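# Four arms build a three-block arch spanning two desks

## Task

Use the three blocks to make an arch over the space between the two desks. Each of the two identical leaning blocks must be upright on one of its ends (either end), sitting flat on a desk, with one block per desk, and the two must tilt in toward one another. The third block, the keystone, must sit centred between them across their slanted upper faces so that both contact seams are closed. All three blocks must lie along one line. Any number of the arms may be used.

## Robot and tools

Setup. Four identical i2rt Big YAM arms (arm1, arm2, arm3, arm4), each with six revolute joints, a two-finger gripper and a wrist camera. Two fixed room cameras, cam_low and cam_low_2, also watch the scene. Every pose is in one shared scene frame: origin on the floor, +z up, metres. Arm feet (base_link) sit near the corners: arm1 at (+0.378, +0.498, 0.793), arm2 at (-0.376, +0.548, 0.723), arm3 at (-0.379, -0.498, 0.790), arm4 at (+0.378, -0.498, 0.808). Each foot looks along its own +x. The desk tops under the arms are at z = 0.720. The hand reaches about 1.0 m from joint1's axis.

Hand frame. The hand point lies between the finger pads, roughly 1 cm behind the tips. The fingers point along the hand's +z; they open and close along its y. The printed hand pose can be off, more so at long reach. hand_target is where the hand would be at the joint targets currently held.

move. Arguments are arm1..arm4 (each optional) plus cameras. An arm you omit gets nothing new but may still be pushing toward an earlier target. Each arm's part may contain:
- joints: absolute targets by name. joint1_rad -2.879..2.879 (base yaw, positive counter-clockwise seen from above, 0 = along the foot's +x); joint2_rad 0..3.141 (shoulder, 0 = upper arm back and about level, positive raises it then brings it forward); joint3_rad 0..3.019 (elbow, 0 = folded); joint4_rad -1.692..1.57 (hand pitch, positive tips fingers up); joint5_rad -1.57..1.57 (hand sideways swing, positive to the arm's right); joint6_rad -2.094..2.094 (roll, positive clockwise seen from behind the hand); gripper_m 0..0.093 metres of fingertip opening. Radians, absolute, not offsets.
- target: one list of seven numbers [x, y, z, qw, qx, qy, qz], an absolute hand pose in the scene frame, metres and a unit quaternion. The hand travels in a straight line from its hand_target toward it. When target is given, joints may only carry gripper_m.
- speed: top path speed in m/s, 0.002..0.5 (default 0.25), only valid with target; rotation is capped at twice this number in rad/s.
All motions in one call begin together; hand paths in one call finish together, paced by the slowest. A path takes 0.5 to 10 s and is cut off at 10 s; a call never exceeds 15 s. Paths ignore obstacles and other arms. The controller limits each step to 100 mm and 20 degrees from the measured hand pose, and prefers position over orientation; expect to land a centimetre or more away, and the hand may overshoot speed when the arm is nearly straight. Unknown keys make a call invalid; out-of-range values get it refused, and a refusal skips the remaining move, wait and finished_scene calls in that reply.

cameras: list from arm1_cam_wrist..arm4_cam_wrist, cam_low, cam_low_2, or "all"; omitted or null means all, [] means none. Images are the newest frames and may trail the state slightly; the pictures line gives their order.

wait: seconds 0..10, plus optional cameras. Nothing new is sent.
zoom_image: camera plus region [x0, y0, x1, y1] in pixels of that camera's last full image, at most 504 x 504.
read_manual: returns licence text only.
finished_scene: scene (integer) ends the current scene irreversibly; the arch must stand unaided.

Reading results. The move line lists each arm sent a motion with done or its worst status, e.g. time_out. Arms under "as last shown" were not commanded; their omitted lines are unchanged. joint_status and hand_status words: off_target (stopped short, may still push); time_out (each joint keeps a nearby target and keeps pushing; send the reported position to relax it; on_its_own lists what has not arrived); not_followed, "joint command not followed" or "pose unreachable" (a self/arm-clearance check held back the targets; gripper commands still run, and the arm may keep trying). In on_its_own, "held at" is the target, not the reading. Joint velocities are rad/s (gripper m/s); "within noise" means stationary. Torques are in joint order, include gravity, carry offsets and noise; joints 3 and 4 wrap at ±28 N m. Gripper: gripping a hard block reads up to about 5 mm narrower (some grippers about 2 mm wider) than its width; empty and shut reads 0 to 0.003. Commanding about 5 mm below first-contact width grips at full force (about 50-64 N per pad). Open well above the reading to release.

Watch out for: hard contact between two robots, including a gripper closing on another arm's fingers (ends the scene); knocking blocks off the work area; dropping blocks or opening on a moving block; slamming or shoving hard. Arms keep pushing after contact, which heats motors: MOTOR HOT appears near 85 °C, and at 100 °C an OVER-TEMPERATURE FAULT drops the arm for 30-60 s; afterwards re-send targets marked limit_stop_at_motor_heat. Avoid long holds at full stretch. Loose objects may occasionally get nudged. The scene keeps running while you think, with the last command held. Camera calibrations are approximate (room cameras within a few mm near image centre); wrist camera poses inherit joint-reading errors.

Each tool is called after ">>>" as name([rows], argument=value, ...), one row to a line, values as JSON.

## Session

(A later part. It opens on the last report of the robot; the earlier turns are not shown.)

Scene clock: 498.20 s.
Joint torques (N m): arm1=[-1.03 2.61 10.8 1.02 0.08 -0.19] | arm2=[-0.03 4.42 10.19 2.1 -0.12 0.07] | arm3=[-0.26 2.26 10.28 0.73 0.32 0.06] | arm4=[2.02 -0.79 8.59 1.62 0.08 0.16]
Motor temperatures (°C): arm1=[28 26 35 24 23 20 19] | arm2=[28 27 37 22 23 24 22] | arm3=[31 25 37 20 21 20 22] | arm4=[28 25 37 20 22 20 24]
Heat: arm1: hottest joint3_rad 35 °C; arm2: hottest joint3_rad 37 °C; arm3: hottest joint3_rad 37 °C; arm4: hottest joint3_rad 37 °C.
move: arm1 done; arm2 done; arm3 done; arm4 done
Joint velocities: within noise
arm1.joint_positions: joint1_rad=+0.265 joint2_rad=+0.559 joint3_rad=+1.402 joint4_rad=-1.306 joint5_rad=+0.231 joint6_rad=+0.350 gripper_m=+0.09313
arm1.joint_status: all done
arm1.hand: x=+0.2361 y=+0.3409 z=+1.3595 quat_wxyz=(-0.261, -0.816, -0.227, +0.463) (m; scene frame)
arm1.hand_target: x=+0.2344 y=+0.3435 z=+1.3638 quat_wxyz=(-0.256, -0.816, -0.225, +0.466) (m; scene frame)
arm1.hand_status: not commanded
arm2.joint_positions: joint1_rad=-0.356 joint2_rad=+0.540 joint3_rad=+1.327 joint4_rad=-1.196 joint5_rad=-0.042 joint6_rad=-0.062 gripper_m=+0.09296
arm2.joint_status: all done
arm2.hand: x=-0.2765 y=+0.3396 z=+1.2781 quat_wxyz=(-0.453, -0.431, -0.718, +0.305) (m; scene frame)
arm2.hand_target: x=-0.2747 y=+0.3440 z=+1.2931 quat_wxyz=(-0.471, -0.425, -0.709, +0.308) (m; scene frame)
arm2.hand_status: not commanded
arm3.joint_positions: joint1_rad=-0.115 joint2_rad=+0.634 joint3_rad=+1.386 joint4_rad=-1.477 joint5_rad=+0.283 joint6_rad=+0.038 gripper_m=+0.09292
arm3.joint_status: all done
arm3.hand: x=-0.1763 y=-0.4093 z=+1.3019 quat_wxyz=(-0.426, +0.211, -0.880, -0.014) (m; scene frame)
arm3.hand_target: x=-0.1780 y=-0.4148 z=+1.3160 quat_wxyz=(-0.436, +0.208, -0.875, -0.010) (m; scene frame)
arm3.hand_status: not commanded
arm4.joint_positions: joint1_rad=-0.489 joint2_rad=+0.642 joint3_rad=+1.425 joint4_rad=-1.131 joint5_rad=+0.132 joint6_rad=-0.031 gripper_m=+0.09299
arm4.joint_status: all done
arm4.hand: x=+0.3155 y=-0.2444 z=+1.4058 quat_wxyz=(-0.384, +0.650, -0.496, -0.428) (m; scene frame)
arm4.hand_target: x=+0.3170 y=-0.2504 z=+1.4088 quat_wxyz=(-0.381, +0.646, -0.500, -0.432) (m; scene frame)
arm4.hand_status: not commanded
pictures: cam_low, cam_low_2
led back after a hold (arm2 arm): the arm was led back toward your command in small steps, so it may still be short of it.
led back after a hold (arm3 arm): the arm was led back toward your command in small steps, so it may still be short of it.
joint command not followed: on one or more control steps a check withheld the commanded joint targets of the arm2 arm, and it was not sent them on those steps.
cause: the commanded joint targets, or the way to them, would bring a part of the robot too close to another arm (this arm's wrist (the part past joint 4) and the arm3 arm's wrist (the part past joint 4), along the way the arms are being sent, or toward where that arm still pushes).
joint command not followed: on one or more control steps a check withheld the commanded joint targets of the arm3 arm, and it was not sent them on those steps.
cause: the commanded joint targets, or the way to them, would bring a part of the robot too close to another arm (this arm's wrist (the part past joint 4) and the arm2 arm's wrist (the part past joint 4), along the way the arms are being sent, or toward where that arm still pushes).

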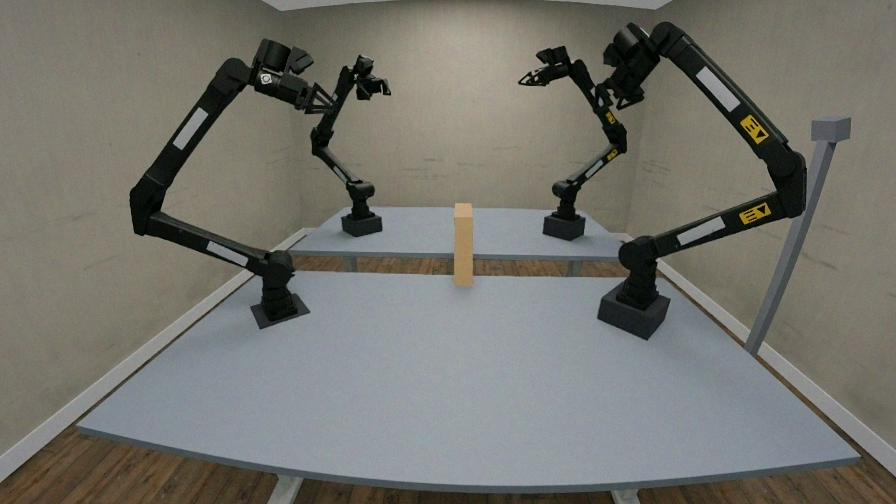

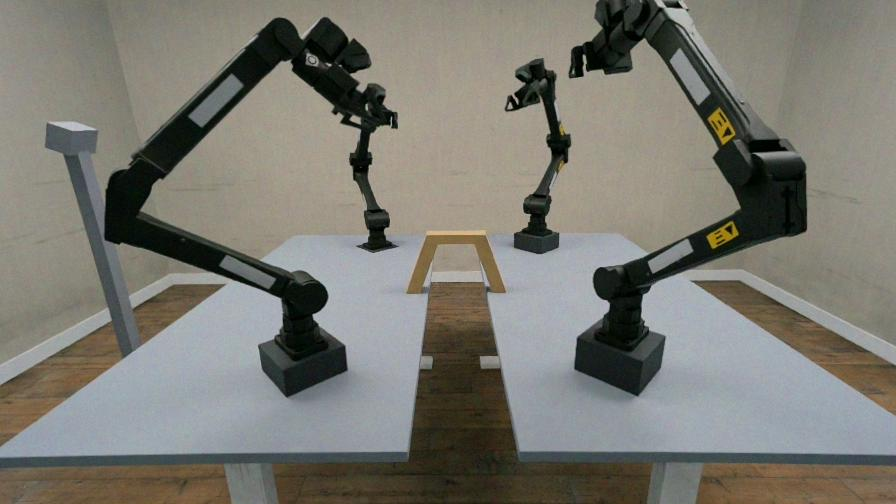

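>>> move()

>>> move()

>>> move()

>>> move()

>>> move()

>>> move()

Scene clock: 509.43 s.
Joint torques (N m): arm1=[-0.97 2.55 10.8 1.03 0.07 -0.17] | arm2=[-0.03 4.48 10.19 2 -0.11 0.07] | arm3=[-0.5 2.67 10.18 0.72 0.28 0.06] | arm4=[2.02 -0.91 8.58 1.58 0.08 0.16]
Motor temperatures (°C): arm1=[28 26 35 24 23 20 19] | arm2=[28 26 37 22 23 24 22] | arm3=[31 24 36 20 21 20 22] | arm4=[28 24 35 20 22 20 24]
Heat: arm1: hottest joint3_rad 35 °C; arm2: hottest joint3_rad 37 °C; arm3: hottest joint3_rad 36 °C; arm4: hottest joint3_rad 35 °C.
Joint velocities: within noise
arm1.joint_positions: joint1_rad=+0.265 joint2_rad=+0.559 joint3_rad=+1.402 joint4_rad=-1.306 joint5_rad=+0.231 joint6_rad=+0.350 gripper_m=+0.09313
arm1.joint_status: all done
arm1.hand: x=+0.2361 y=+0.3409 z=+1.3595 quat_wxyz=(-0.261, -0.816, -0.227, +0.463) (m; scene frame)
arm1.hand_target: x=+0.2344 y=+0.3435 z=+1.3638 quat_wxyz=(-0.256, -0.816, -0.225, +0.466) (m; scene frame)
arm1.hand_status: not commanded
arm2.joint_positions: joint1_rad=-0.356 joint2_rad=+0.540 joint3_rad=+1.327 joint4_rad=-1.196 joint5_rad=-0.041 joint6_rad=-0.062 gripper_m=+0.09296
arm2.joint_status: all done
arm2.hand: x=-0.2767 y=+0.3395 z=+1.2781 quat_wxyz=(-0.452, -0.431, -0.718, +0.306) (m; scene frame)
arm2.hand_target: x=-0.2749 y=+0.3438 z=+1.2931 quat_wxyz=(-0.470, -0.425, -0.709, +0.309) (m; scene frame)
arm2.hand_status: not commanded
arm3.joint_positions: joint1_rad=-0.115 joint2_rad=+0.634 joint3_rad=+1.386 joint4_rad=-1.477 joint5_rad=+0.283 joint6_rad=+0.038 gripper_m=+0.09292
arm3.joint_status: all done
arm3.hand: x=-0.1763 y=-0.4093 z=+1.3019 quat_wxyz=(-0.426, +0.211, -0.880, -0.014) (m; scene frame)
arm3.hand_target: x=-0.1780 y=-0.4148 z=+1.3160 quat_wxyz=(-0.436, +0.208, -0.875, -0.010) (m; scene frame)
arm3.hand_status: not commanded
arm4.joint_positions: joint1_rad=-0.489 joint2_rad=+0.642 joint3_rad=+1.425 joint4_rad=-1.131 joint5_rad=+0.132 joint6_rad=-0.031 gripper_m=+0.09299
arm4.joint_status: all done
arm4.hand: x=+0.3155 y=-0.2444 z=+1.4058 quat_wxyz=(-0.384, +0.650, -0.496, -0.428) (m; scene frame)
arm4.hand_target: x=+0.3170 y=-0.2504 z=+1.4088 quat_wxyz=(-0.381, +0.646, -0.500, -0.432) (m; scene frame)
arm4.hand_status: not commanded
pictures: arm1_cam_wrist, arm2_cam_wrist, arm3_cam_wrist, arm4_cam_wrist, cam_low, cam_low_2
camera_calibration:
arm1_cam_wrist: T_world_to_cam=[[-0.608873, 0.752786, -0.250174, 0.229923], [0.769816, 0.484603, -0.415383, 0.217551], [-0.19146, -0.445503, -0.874568, 1.50784], [0, 0, 0, 1]] pos_world=[0.261211, 0.39324, 1.4666]
arm2_cam_wrist: T_world_to_cam=[[-0.914123, -0.4034, 0.040594, -0.170303], [-0.35591, 0.750469, -0.556888, 0.369559], [0.194184, -0.523512, -0.829595, 1.40995], [0, 0, 0, 1]] pos_world=[-0.297939, 0.392085, 1.38241]
arm3_cam_wrist: T_world_to_cam=[[0.372139, -0.914716, 0.157501, -0.514058], [-0.885124, -0.400812, -0.236443, -0.00901156], [0.279407, -0.0514182, -0.958795, 1.39981], [0, 0, 0, 1]] pos_world=[-0.207792, -0.401853, 1.42097]
arm4_cam_wrist: T_world_to_cam=[[0.974874, 0.20673, 0.0829619, -0.373902], [0.21743, -0.802165, -0.556107, 0.520946], [-0.0484148, 0.560173, -0.826959, 1.44005], [0, 0, 0, 1]] pos_world=[0.320958, -0.311497, 1.51159]

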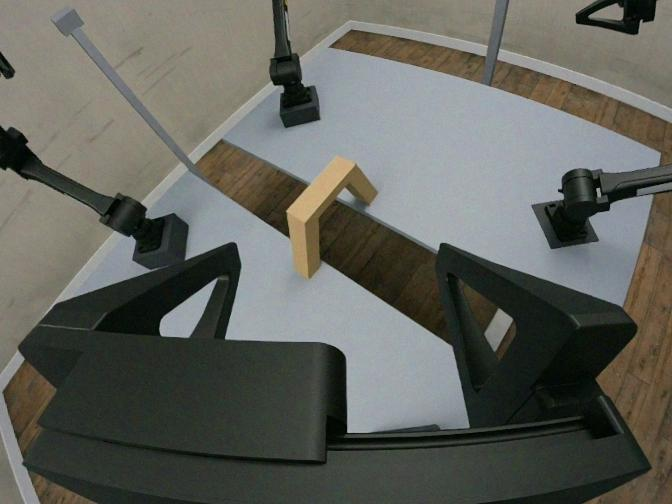

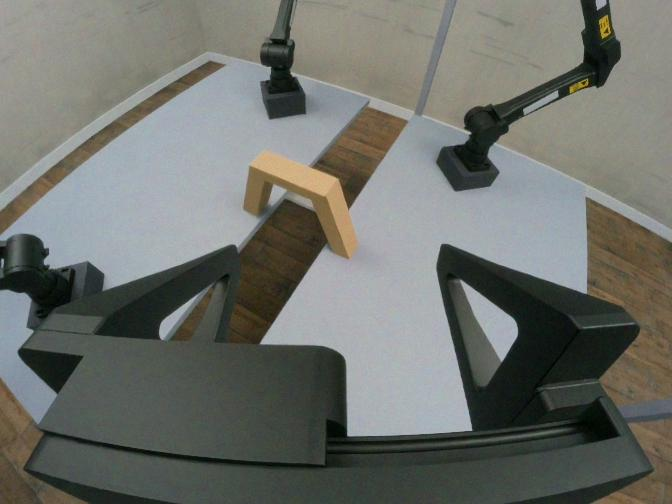

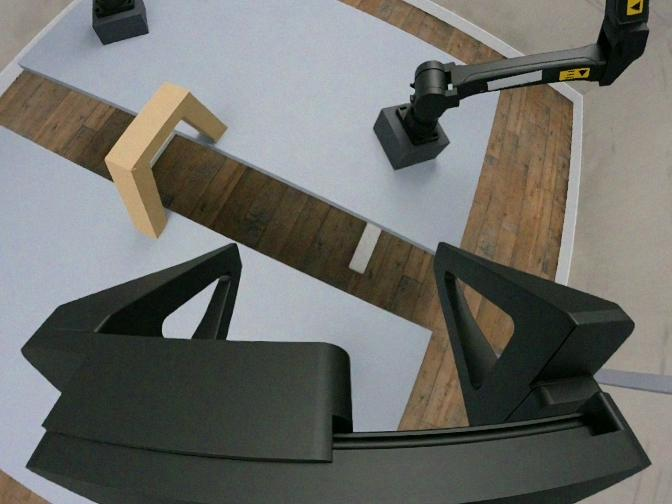

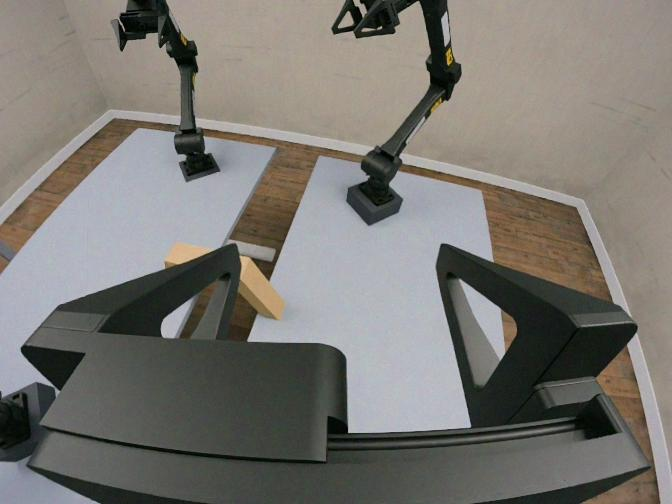

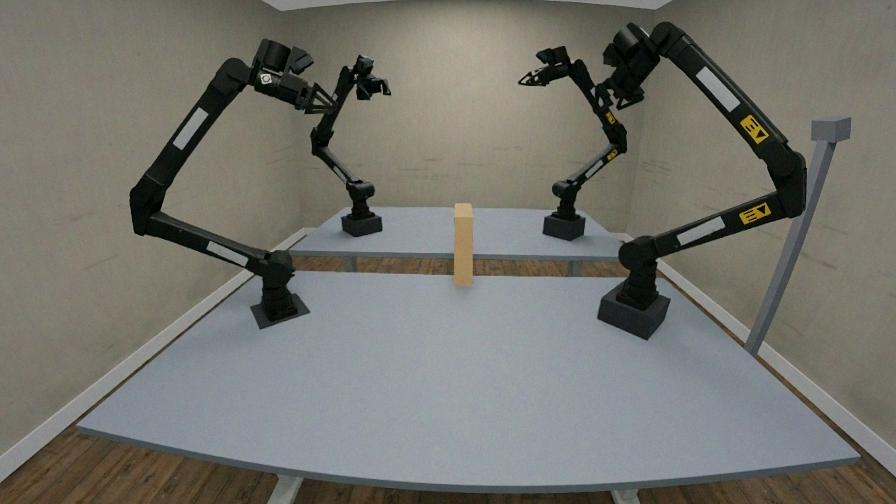

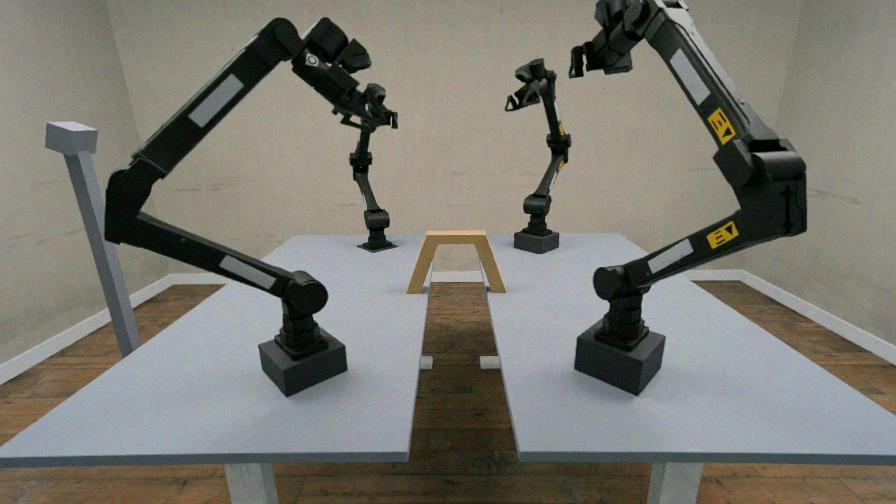

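Scene clock: 509.43 s.
Joint torques (N m): arm1=[-0.97 2.55 10.8 1.03 0.07 -0.17] | arm2=[-0.03 4.48 10.19 2 -0.11 0.07] | arm3=[-0.5 2.67 10.18 0.72 0.28 0.06] | arm4=[2.02 -0.91 8.58 1.58 0.08 0.16]
Motor temperatures (°C): arm1=[28 26 35 24 23 20 19] | arm2=[28 26 37 22 23 24 22] | arm3=[31 24 36 20 21 20 22] | arm4=[28 24 35 20 22 20 24]
Heat: arm1: hottest joint3_rad 35 °C; arm2: hottest joint3_rad 37 °C; arm3: hottest joint3_rad 36 °C; arm4: hottest joint3_rad 35 °C.
Joint velocities: within noise
arm1.joint_positions: joint1_rad=+0.265 joint2_rad=+0.559 joint3_rad=+1.402 joint4_rad=-1.306 joint5_rad=+0.231 joint6_rad=+0.350 gripper_m=+0.09313
arm1.joint_status: all done
arm1.hand: x=+0.2361 y=+0.3409 z=+1.3595 quat_wxyz=(-0.261, -0.816, -0.227, +0.463) (m; scene frame)
arm1.hand_target: x=+0.2344 y=+0.3435 z=+1.3638 quat_wxyz=(-0.256, -0.816, -0.225, +0.466) (m; scene frame)
arm1.hand_status: not commanded
arm2.joint_positions: joint1_rad=-0.356 joint2_rad=+0.540 joint3_rad=+1.327 joint4_rad=-1.196 joint5_rad=-0.041 joint6_rad=-0.062 gripper_m=+0.09296
arm2.joint_status: all done
arm2.hand: x=-0.2767 y=+0.3395 z=+1.2781 quat_wxyz=(-0.452, -0.431, -0.718, +0.306) (m; scene frame)
arm2.hand_target: x=-0.2749 y=+0.3438 z=+1.2931 quat_wxyz=(-0.470, -0.425, -0.709, +0.309) (m; scene frame)
arm2.hand_status: not commanded
arm3.joint_positions: joint1_rad=-0.115 joint2_rad=+0.634 joint3_rad=+1.386 joint4_rad=-1.477 joint5_rad=+0.283 joint6_rad=+0.038 gripper_m=+0.09292
arm3.joint_status: all done
arm3.hand: x=-0.1763 y=-0.4093 z=+1.3019 quat_wxyz=(-0.426, +0.211, -0.880, -0.014) (m; scene frame)
arm3.hand_target: x=-0.1780 y=-0.4148 z=+1.3160 quat_wxyz=(-0.436, +0.208, -0.875, -0.010) (m; scene frame)
arm3.hand_status: not commanded
arm4.joint_positions: joint1_rad=-0.489 joint2_rad=+0.642 joint3_rad=+1.425 joint4_rad=-1.131 joint5_rad=+0.132 joint6_rad=-0.031 gripper_m=+0.09299
arm4.joint_status: all done
arm4.hand: x=+0.3155 y=-0.2444 z=+1.4058 quat_wxyz=(-0.384, +0.650, -0.496, -0.428) (m; scene frame)
arm4.hand_target: x=+0.3170 y=-0.2504 z=+1.4088 quat_wxyz=(-0.381, +0.646, -0.500, -0.432) (m; scene frame)
arm4.hand_status: not commanded
pictures: arm1_cam_wrist, arm2_cam_wrist, arm3_cam_wrist, arm4_cam_wrist, cam_low, cam_low_2
camera_calibration:
arm1_cam_wrist: T_world_to_cam=[[-0.608873, 0.752786, -0.250174, 0.229923], [0.769816, 0.484603, -0.415383, 0.217551], [-0.19146, -0.445503, -0.874568, 1.50784], [0, 0, 0, 1]] pos_world=[0.261211, 0.39324, 1.4666]
arm2_cam_wrist: T_world_to_cam=[[-0.914123, -0.4034, 0.040594, -0.170303], [-0.35591, 0.750469, -0.556888, 0.369559], [0.194184, -0.523512, -0.829595, 1.40995], [0, 0, 0, 1]] pos_world=[-0.297939, 0.392085, 1.38241]
arm3_cam_wrist: T_world_to_cam=[[0.372139, -0.914716, 0.157501, -0.514058], [-0.885124, -0.400812, -0.236443, -0.00901156], [0.279407, -0.0514182, -0.958795, 1.39981], [0, 0, 0, 1]] pos_world=[-0.207792, -0.401853, 1.42097]
arm4_cam_wrist: T_world_to_cam=[[0.974874, 0.20673, 0.0829619, -0.373902], [0.21743, -0.802165, -0.556107, 0.520946], [-0.0484148, 0.560173, -0.826959, 1.44005], [0, 0, 0, 1]] pos_world=[0.320958, -0.311497, 1.51159]

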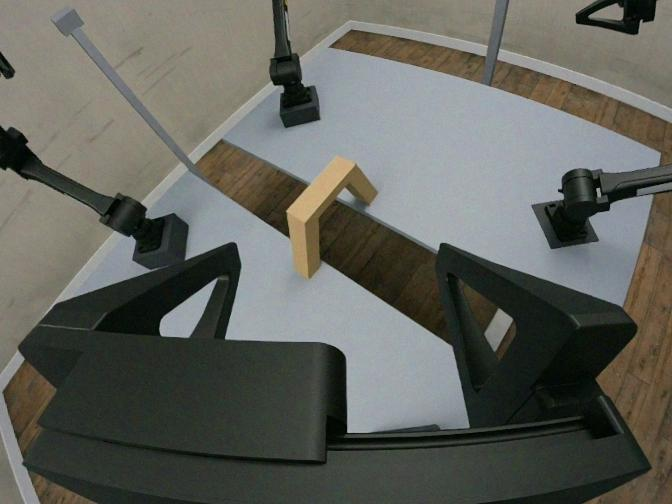

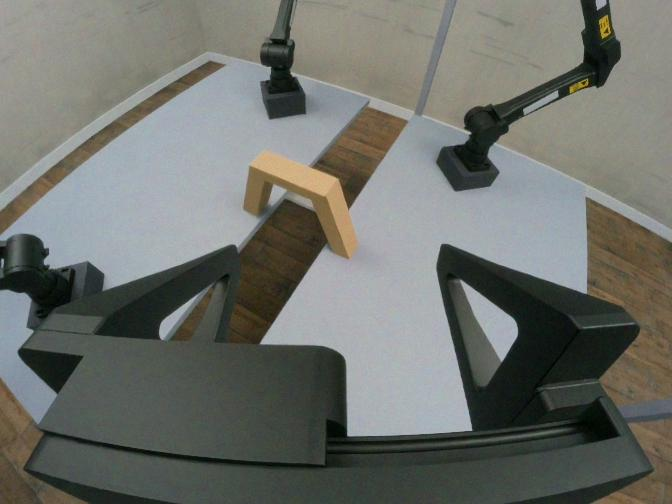

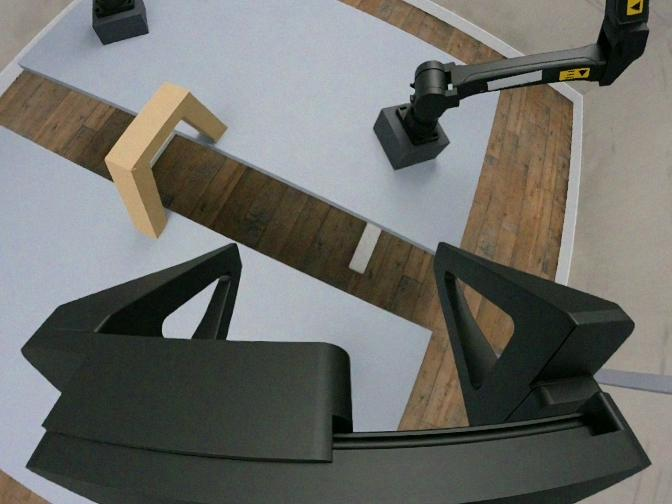

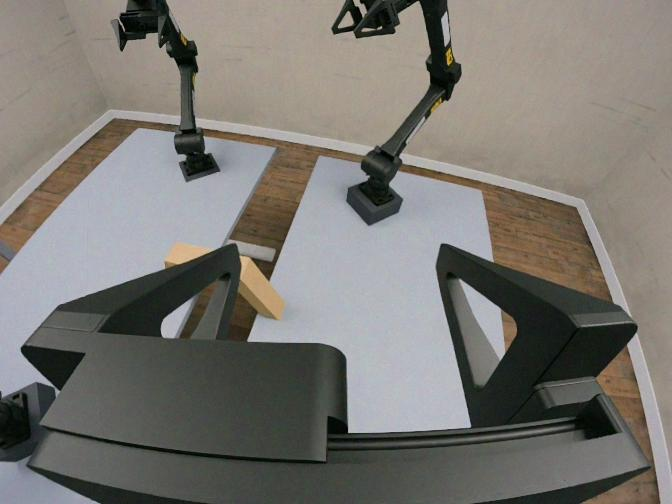

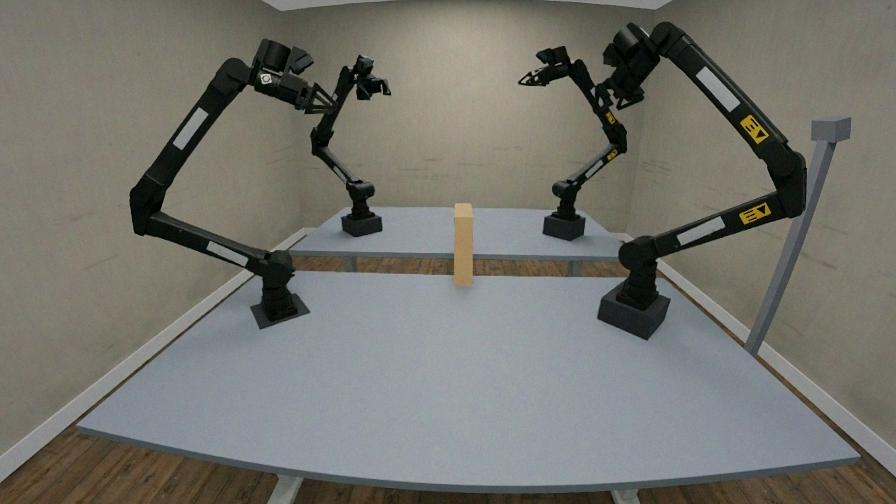

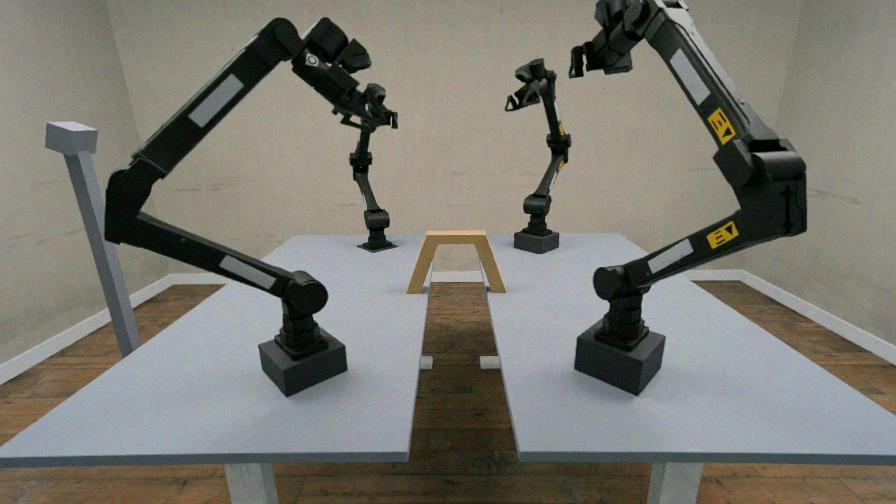

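Scene clock: 509.43 s.
Joint torques (N m): arm1=[-0.97 2.55 10.8 1.03 0.07 -0.17] | arm2=[-0.03 4.48 10.19 2 -0.11 0.07] | arm3=[-0.5 2.67 10.18 0.72 0.28 0.06] | arm4=[2.02 -0.91 8.58 1.58 0.08 0.16]
Motor temperatures (°C): arm1=[28 26 35 24 23 20 19] | arm2=[28 26 37 22 23 24 22] | arm3=[31 24 36 20 21 20 22] | arm4=[28 24 35 20 22 20 24]
Heat: arm1: hottest joint3_rad 35 °C; arm2: hottest joint3_rad 37 °C; arm3: hottest joint3_rad 36 °C; arm4: hottest joint3_rad 35 °C.
Joint velocities: within noise
arm1.joint_positions: joint1_rad=+0.265 joint2_rad=+0.559 joint3_rad=+1.402 joint4_rad=-1.306 joint5_rad=+0.231 joint6_rad=+0.350 gripper_m=+0.09313
arm1.joint_status: all done
arm1.hand: x=+0.2361 y=+0.3409 z=+1.3595 quat_wxyz=(-0.261, -0.816, -0.227, +0.463) (m; scene frame)
arm1.hand_target: x=+0.2344 y=+0.3435 z=+1.3638 quat_wxyz=(-0.256, -0.816, -0.225, +0.466) (m; scene frame)
arm1.hand_status: not commanded
arm2.joint_positions: joint1_rad=-0.356 joint2_rad=+0.540 joint3_rad=+1.327 joint4_rad=-1.196 joint5_rad=-0.041 joint6_rad=-0.062 gripper_m=+0.09296
arm2.joint_status: all done
arm2.hand: x=-0.2767 y=+0.3395 z=+1.2781 quat_wxyz=(-0.452, -0.431, -0.718, +0.306) (m; scene frame)
arm2.hand_target: x=-0.2749 y=+0.3438 z=+1.2931 quat_wxyz=(-0.470, -0.425, -0.709, +0.309) (m; scene frame)
arm2.hand_status: not commanded
arm3.joint_positions: joint1_rad=-0.115 joint2_rad=+0.634 joint3_rad=+1.386 joint4_rad=-1.477 joint5_rad=+0.283 joint6_rad=+0.038 gripper_m=+0.09292
arm3.joint_status: all done
arm3.hand: x=-0.1763 y=-0.4093 z=+1.3019 quat_wxyz=(-0.426, +0.211, -0.880, -0.014) (m; scene frame)
arm3.hand_target: x=-0.1780 y=-0.4148 z=+1.3160 quat_wxyz=(-0.436, +0.208, -0.875, -0.010) (m; scene frame)
arm3.hand_status: not commanded
arm4.joint_positions: joint1_rad=-0.489 joint2_rad=+0.642 joint3_rad=+1.425 joint4_rad=-1.131 joint5_rad=+0.132 joint6_rad=-0.031 gripper_m=+0.09299
arm4.joint_status: all done
arm4.hand: x=+0.3155 y=-0.2444 z=+1.4058 quat_wxyz=(-0.384, +0.650, -0.496, -0.428) (m; scene frame)
arm4.hand_target: x=+0.3170 y=-0.2504 z=+1.4088 quat_wxyz=(-0.381, +0.646, -0.500, -0.432) (m; scene frame)
arm4.hand_status: not commanded
pictures: arm1_cam_wrist, arm2_cam_wrist, arm3_cam_wrist, arm4_cam_wrist, cam_low, cam_low_2
camera_calibration:
arm1_cam_wrist: T_world_to_cam=[[-0.608873, 0.752786, -0.250174, 0.229923], [0.769816, 0.484603, -0.415383, 0.217551], [-0.19146, -0.445503, -0.874568, 1.50784], [0, 0, 0, 1]] pos_world=[0.261211, 0.39324, 1.4666]
arm2_cam_wrist: T_world_to_cam=[[-0.914123, -0.4034, 0.040594, -0.170303], [-0.35591, 0.750469, -0.556888, 0.369559], [0.194184, -0.523512, -0.829595, 1.40995], [0, 0, 0, 1]] pos_world=[-0.297939, 0.392085, 1.38241]
arm3_cam_wrist: T_world_to_cam=[[0.372139, -0.914716, 0.157501, -0.514058], [-0.885124, -0.400812, -0.236443, -0.00901156], [0.279407, -0.0514182, -0.958795, 1.39981], [0, 0, 0, 1]] pos_world=[-0.207792, -0.401853, 1.42097]
arm4_cam_wrist: T_world_to_cam=[[0.974874, 0.20673, 0.0829619, -0.373902], [0.21743, -0.802165, -0.556107, 0.520946], [-0.0484148, 0.560173, -0.826959, 1.44005], [0, 0, 0, 1]] pos_world=[0.320958, -0.311497, 1.51159]

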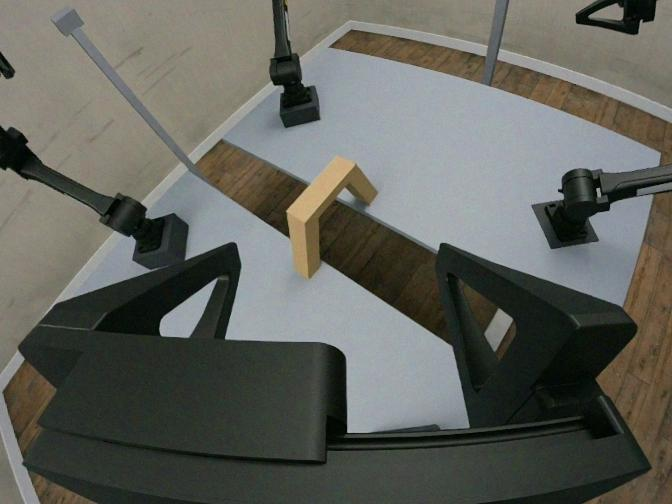

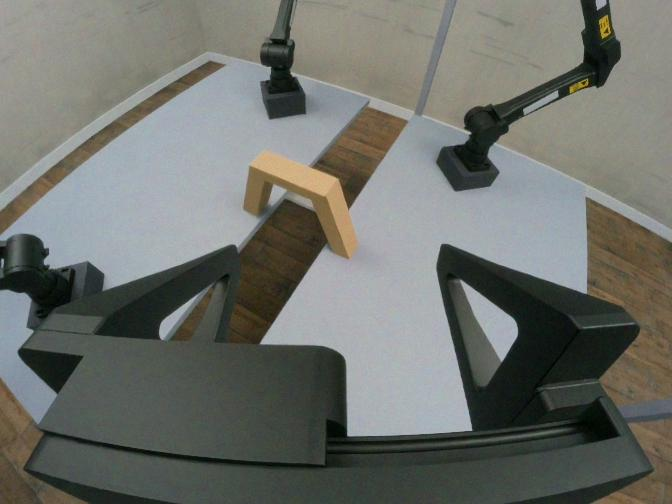

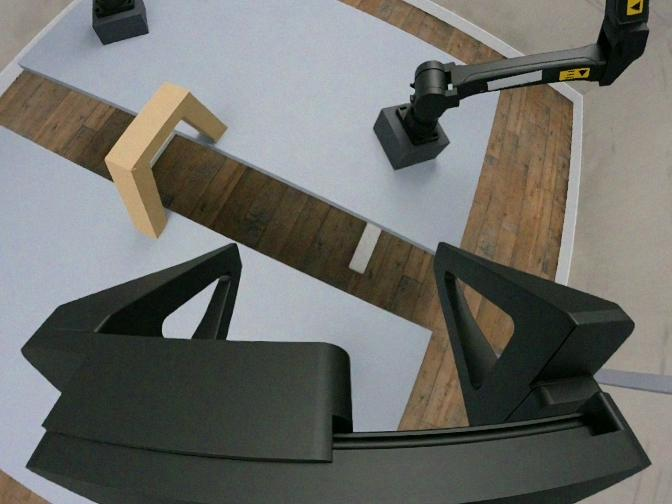

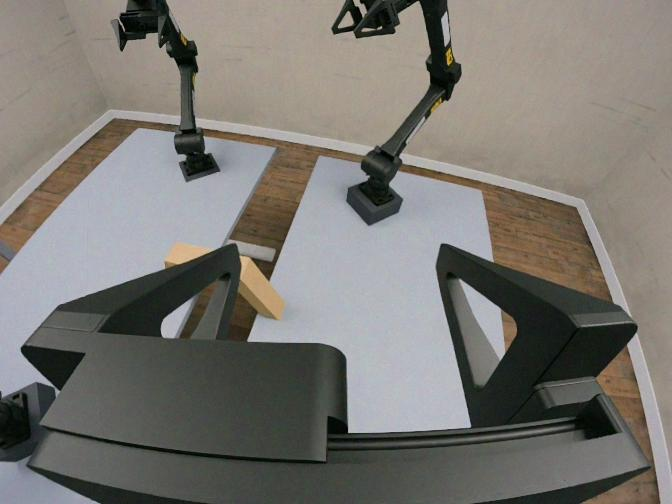

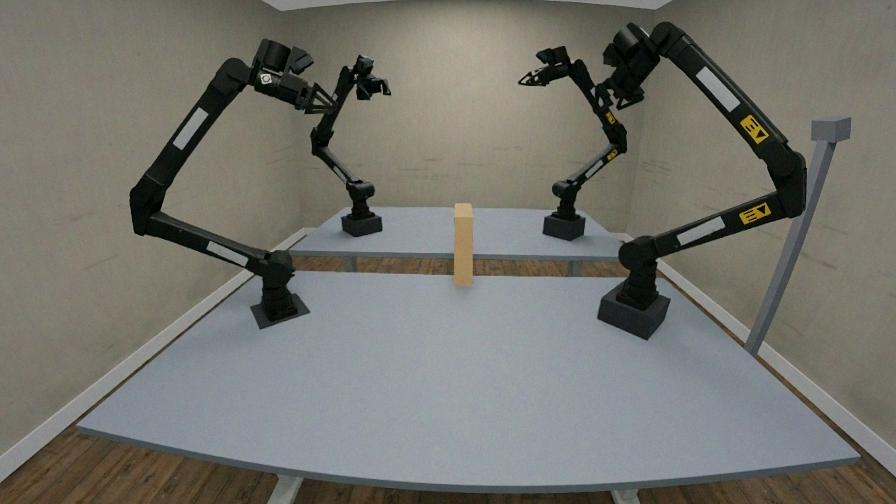

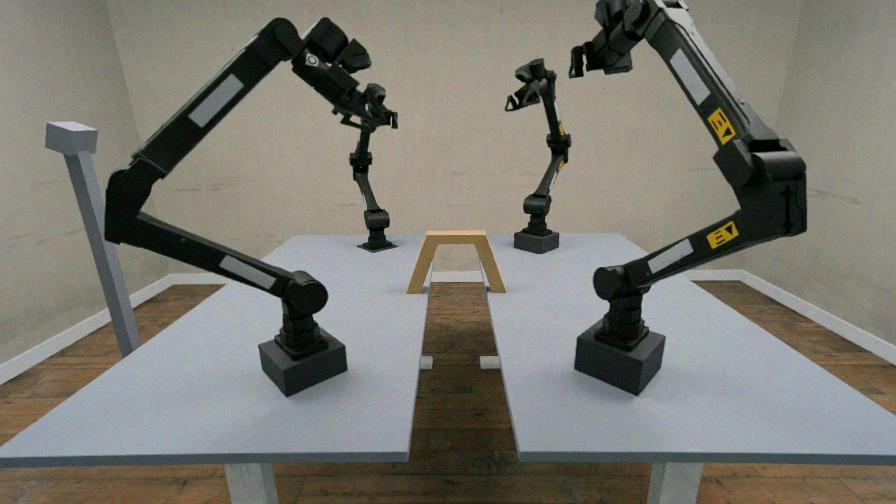

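Scene clock: 509.43 s.
Joint torques (N m): arm1=[-0.97 2.55 10.8 1.03 0.07 -0.17] | arm2=[-0.03 4.48 10.19 2 -0.11 0.07] | arm3=[-0.5 2.67 10.18 0.72 0.28 0.06] | arm4=[2.02 -0.91 8.58 1.58 0.08 0.16]
Motor temperatures (°C): arm1=[28 26 35 24 23 20 19] | arm2=[28 26 37 22 23 24 22] | arm3=[31 24 36 20 21 20 22] | arm4=[28 24 35 20 22 20 24]
Heat: arm1: hottest joint3_rad 35 °C; arm2: hottest joint3_rad 37 °C; arm3: hottest joint3_rad 36 °C; arm4: hottest joint3_rad 35 °C.
Joint velocities: within noise
arm1.joint_positions: joint1_rad=+0.265 joint2_rad=+0.559 joint3_rad=+1.402 joint4_rad=-1.306 joint5_rad=+0.231 joint6_rad=+0.350 gripper_m=+0.09313
arm1.joint_status: all done
arm1.hand: x=+0.2361 y=+0.3409 z=+1.3595 quat_wxyz=(-0.261, -0.816, -0.227, +0.463) (m; scene frame)
arm1.hand_target: x=+0.2344 y=+0.3435 z=+1.3638 quat_wxyz=(-0.256, -0.816, -0.225, +0.466) (m; scene frame)
arm1.hand_status: not commanded
arm2.joint_positions: joint1_rad=-0.356 joint2_rad=+0.540 joint3_rad=+1.327 joint4_rad=-1.196 joint5_rad=-0.041 joint6_rad=-0.062 gripper_m=+0.09296
arm2.joint_status: all done
arm2.hand: x=-0.2767 y=+0.3395 z=+1.2781 quat_wxyz=(-0.452, -0.431, -0.718, +0.306) (m; scene frame)
arm2.hand_target: x=-0.2749 y=+0.3438 z=+1.2931 quat_wxyz=(-0.470, -0.425, -0.709, +0.309) (m; scene frame)
arm2.hand_status: not commanded
arm3.joint_positions: joint1_rad=-0.115 joint2_rad=+0.634 joint3_rad=+1.386 joint4_rad=-1.477 joint5_rad=+0.283 joint6_rad=+0.038 gripper_m=+0.09292
arm3.joint_status: all done
arm3.hand: x=-0.1763 y=-0.4093 z=+1.3019 quat_wxyz=(-0.426, +0.211, -0.880, -0.014) (m; scene frame)
arm3.hand_target: x=-0.1780 y=-0.4148 z=+1.3160 quat_wxyz=(-0.436, +0.208, -0.875, -0.010) (m; scene frame)
arm3.hand_status: not commanded
arm4.joint_positions: joint1_rad=-0.489 joint2_rad=+0.642 joint3_rad=+1.425 joint4_rad=-1.131 joint5_rad=+0.132 joint6_rad=-0.031 gripper_m=+0.09299
arm4.joint_status: all done
arm4.hand: x=+0.3155 y=-0.2444 z=+1.4058 quat_wxyz=(-0.384, +0.650, -0.496, -0.428) (m; scene frame)
arm4.hand_target: x=+0.3170 y=-0.2504 z=+1.4088 quat_wxyz=(-0.381, +0.646, -0.500, -0.432) (m; scene frame)
arm4.hand_status: not commanded
pictures: arm1_cam_wrist, arm2_cam_wrist, arm3_cam_wrist, arm4_cam_wrist, cam_low, cam_low_2
camera_calibration:
arm1_cam_wrist: T_world_to_cam=[[-0.608873, 0.752786, -0.250174, 0.229923], [0.769816, 0.484603, -0.415383, 0.217551], [-0.19146, -0.445503, -0.874568, 1.50784], [0, 0, 0, 1]] pos_world=[0.261211, 0.39324, 1.4666]
arm2_cam_wrist: T_world_to_cam=[[-0.914123, -0.4034, 0.040594, -0.170303], [-0.35591, 0.750469, -0.556888, 0.369559], [0.194184, -0.523512, -0.829595, 1.40995], [0, 0, 0, 1]] pos_world=[-0.297939, 0.392085, 1.38241]
arm3_cam_wrist: T_world_to_cam=[[0.372139, -0.914716, 0.157501, -0.514058], [-0.885124, -0.400812, -0.236443, -0.00901156], [0.279407, -0.0514182, -0.958795, 1.39981], [0, 0, 0, 1]] pos_world=[-0.207792, -0.401853, 1.42097]
arm4_cam_wrist: T_world_to_cam=[[0.974874, 0.20673, 0.0829619, -0.373902], [0.21743, -0.802165, -0.556107, 0.520946], [-0.0484148, 0.560173, -0.826959, 1.44005], [0, 0, 0, 1]] pos_world=[0.320958, -0.311497, 1.51159]

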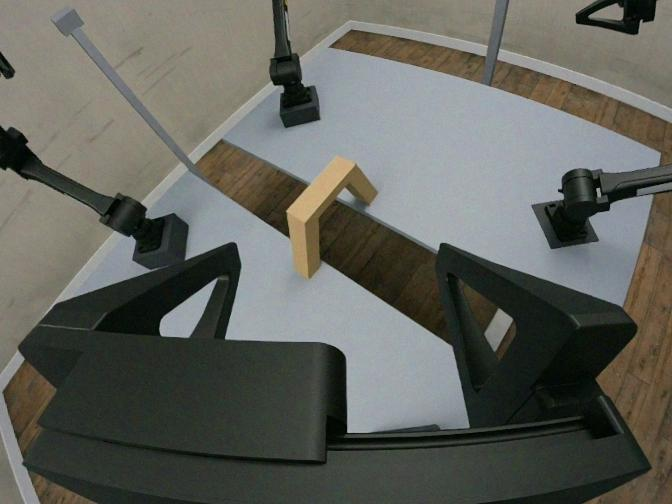

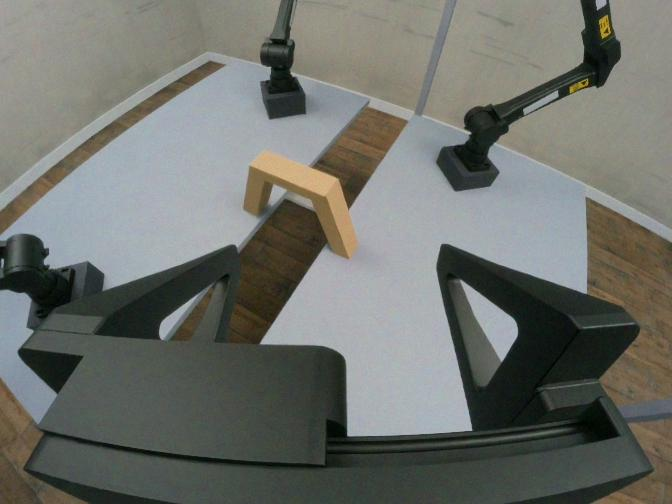

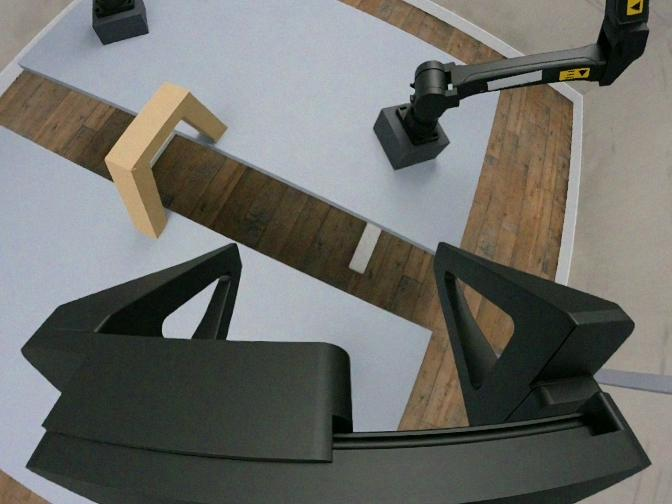

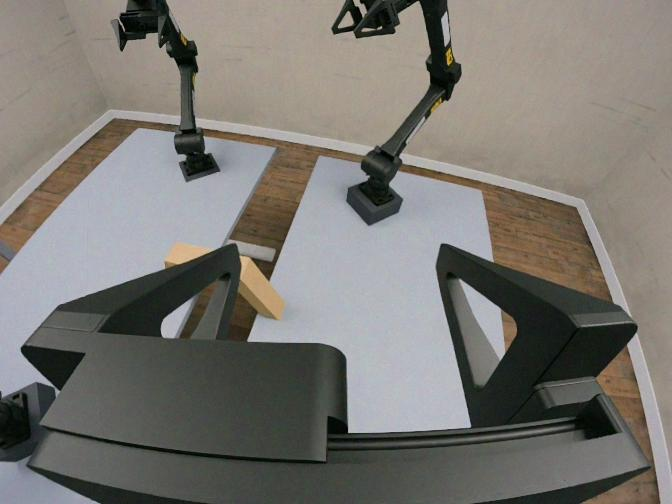

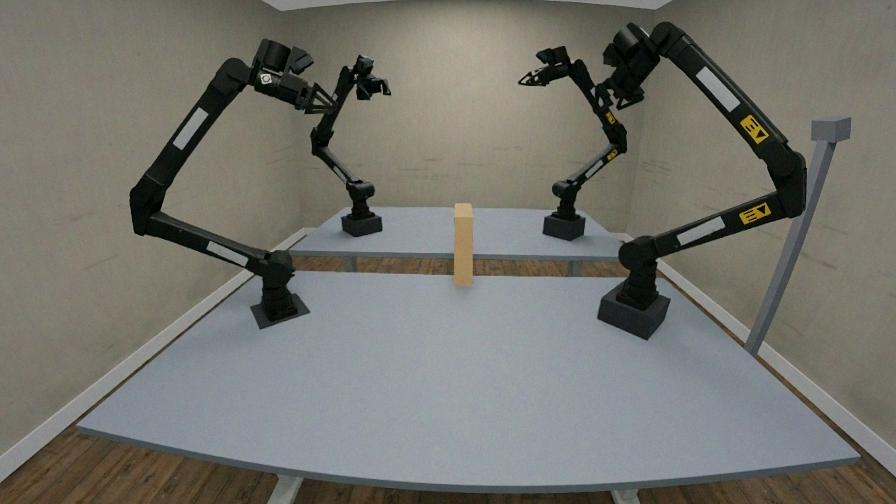

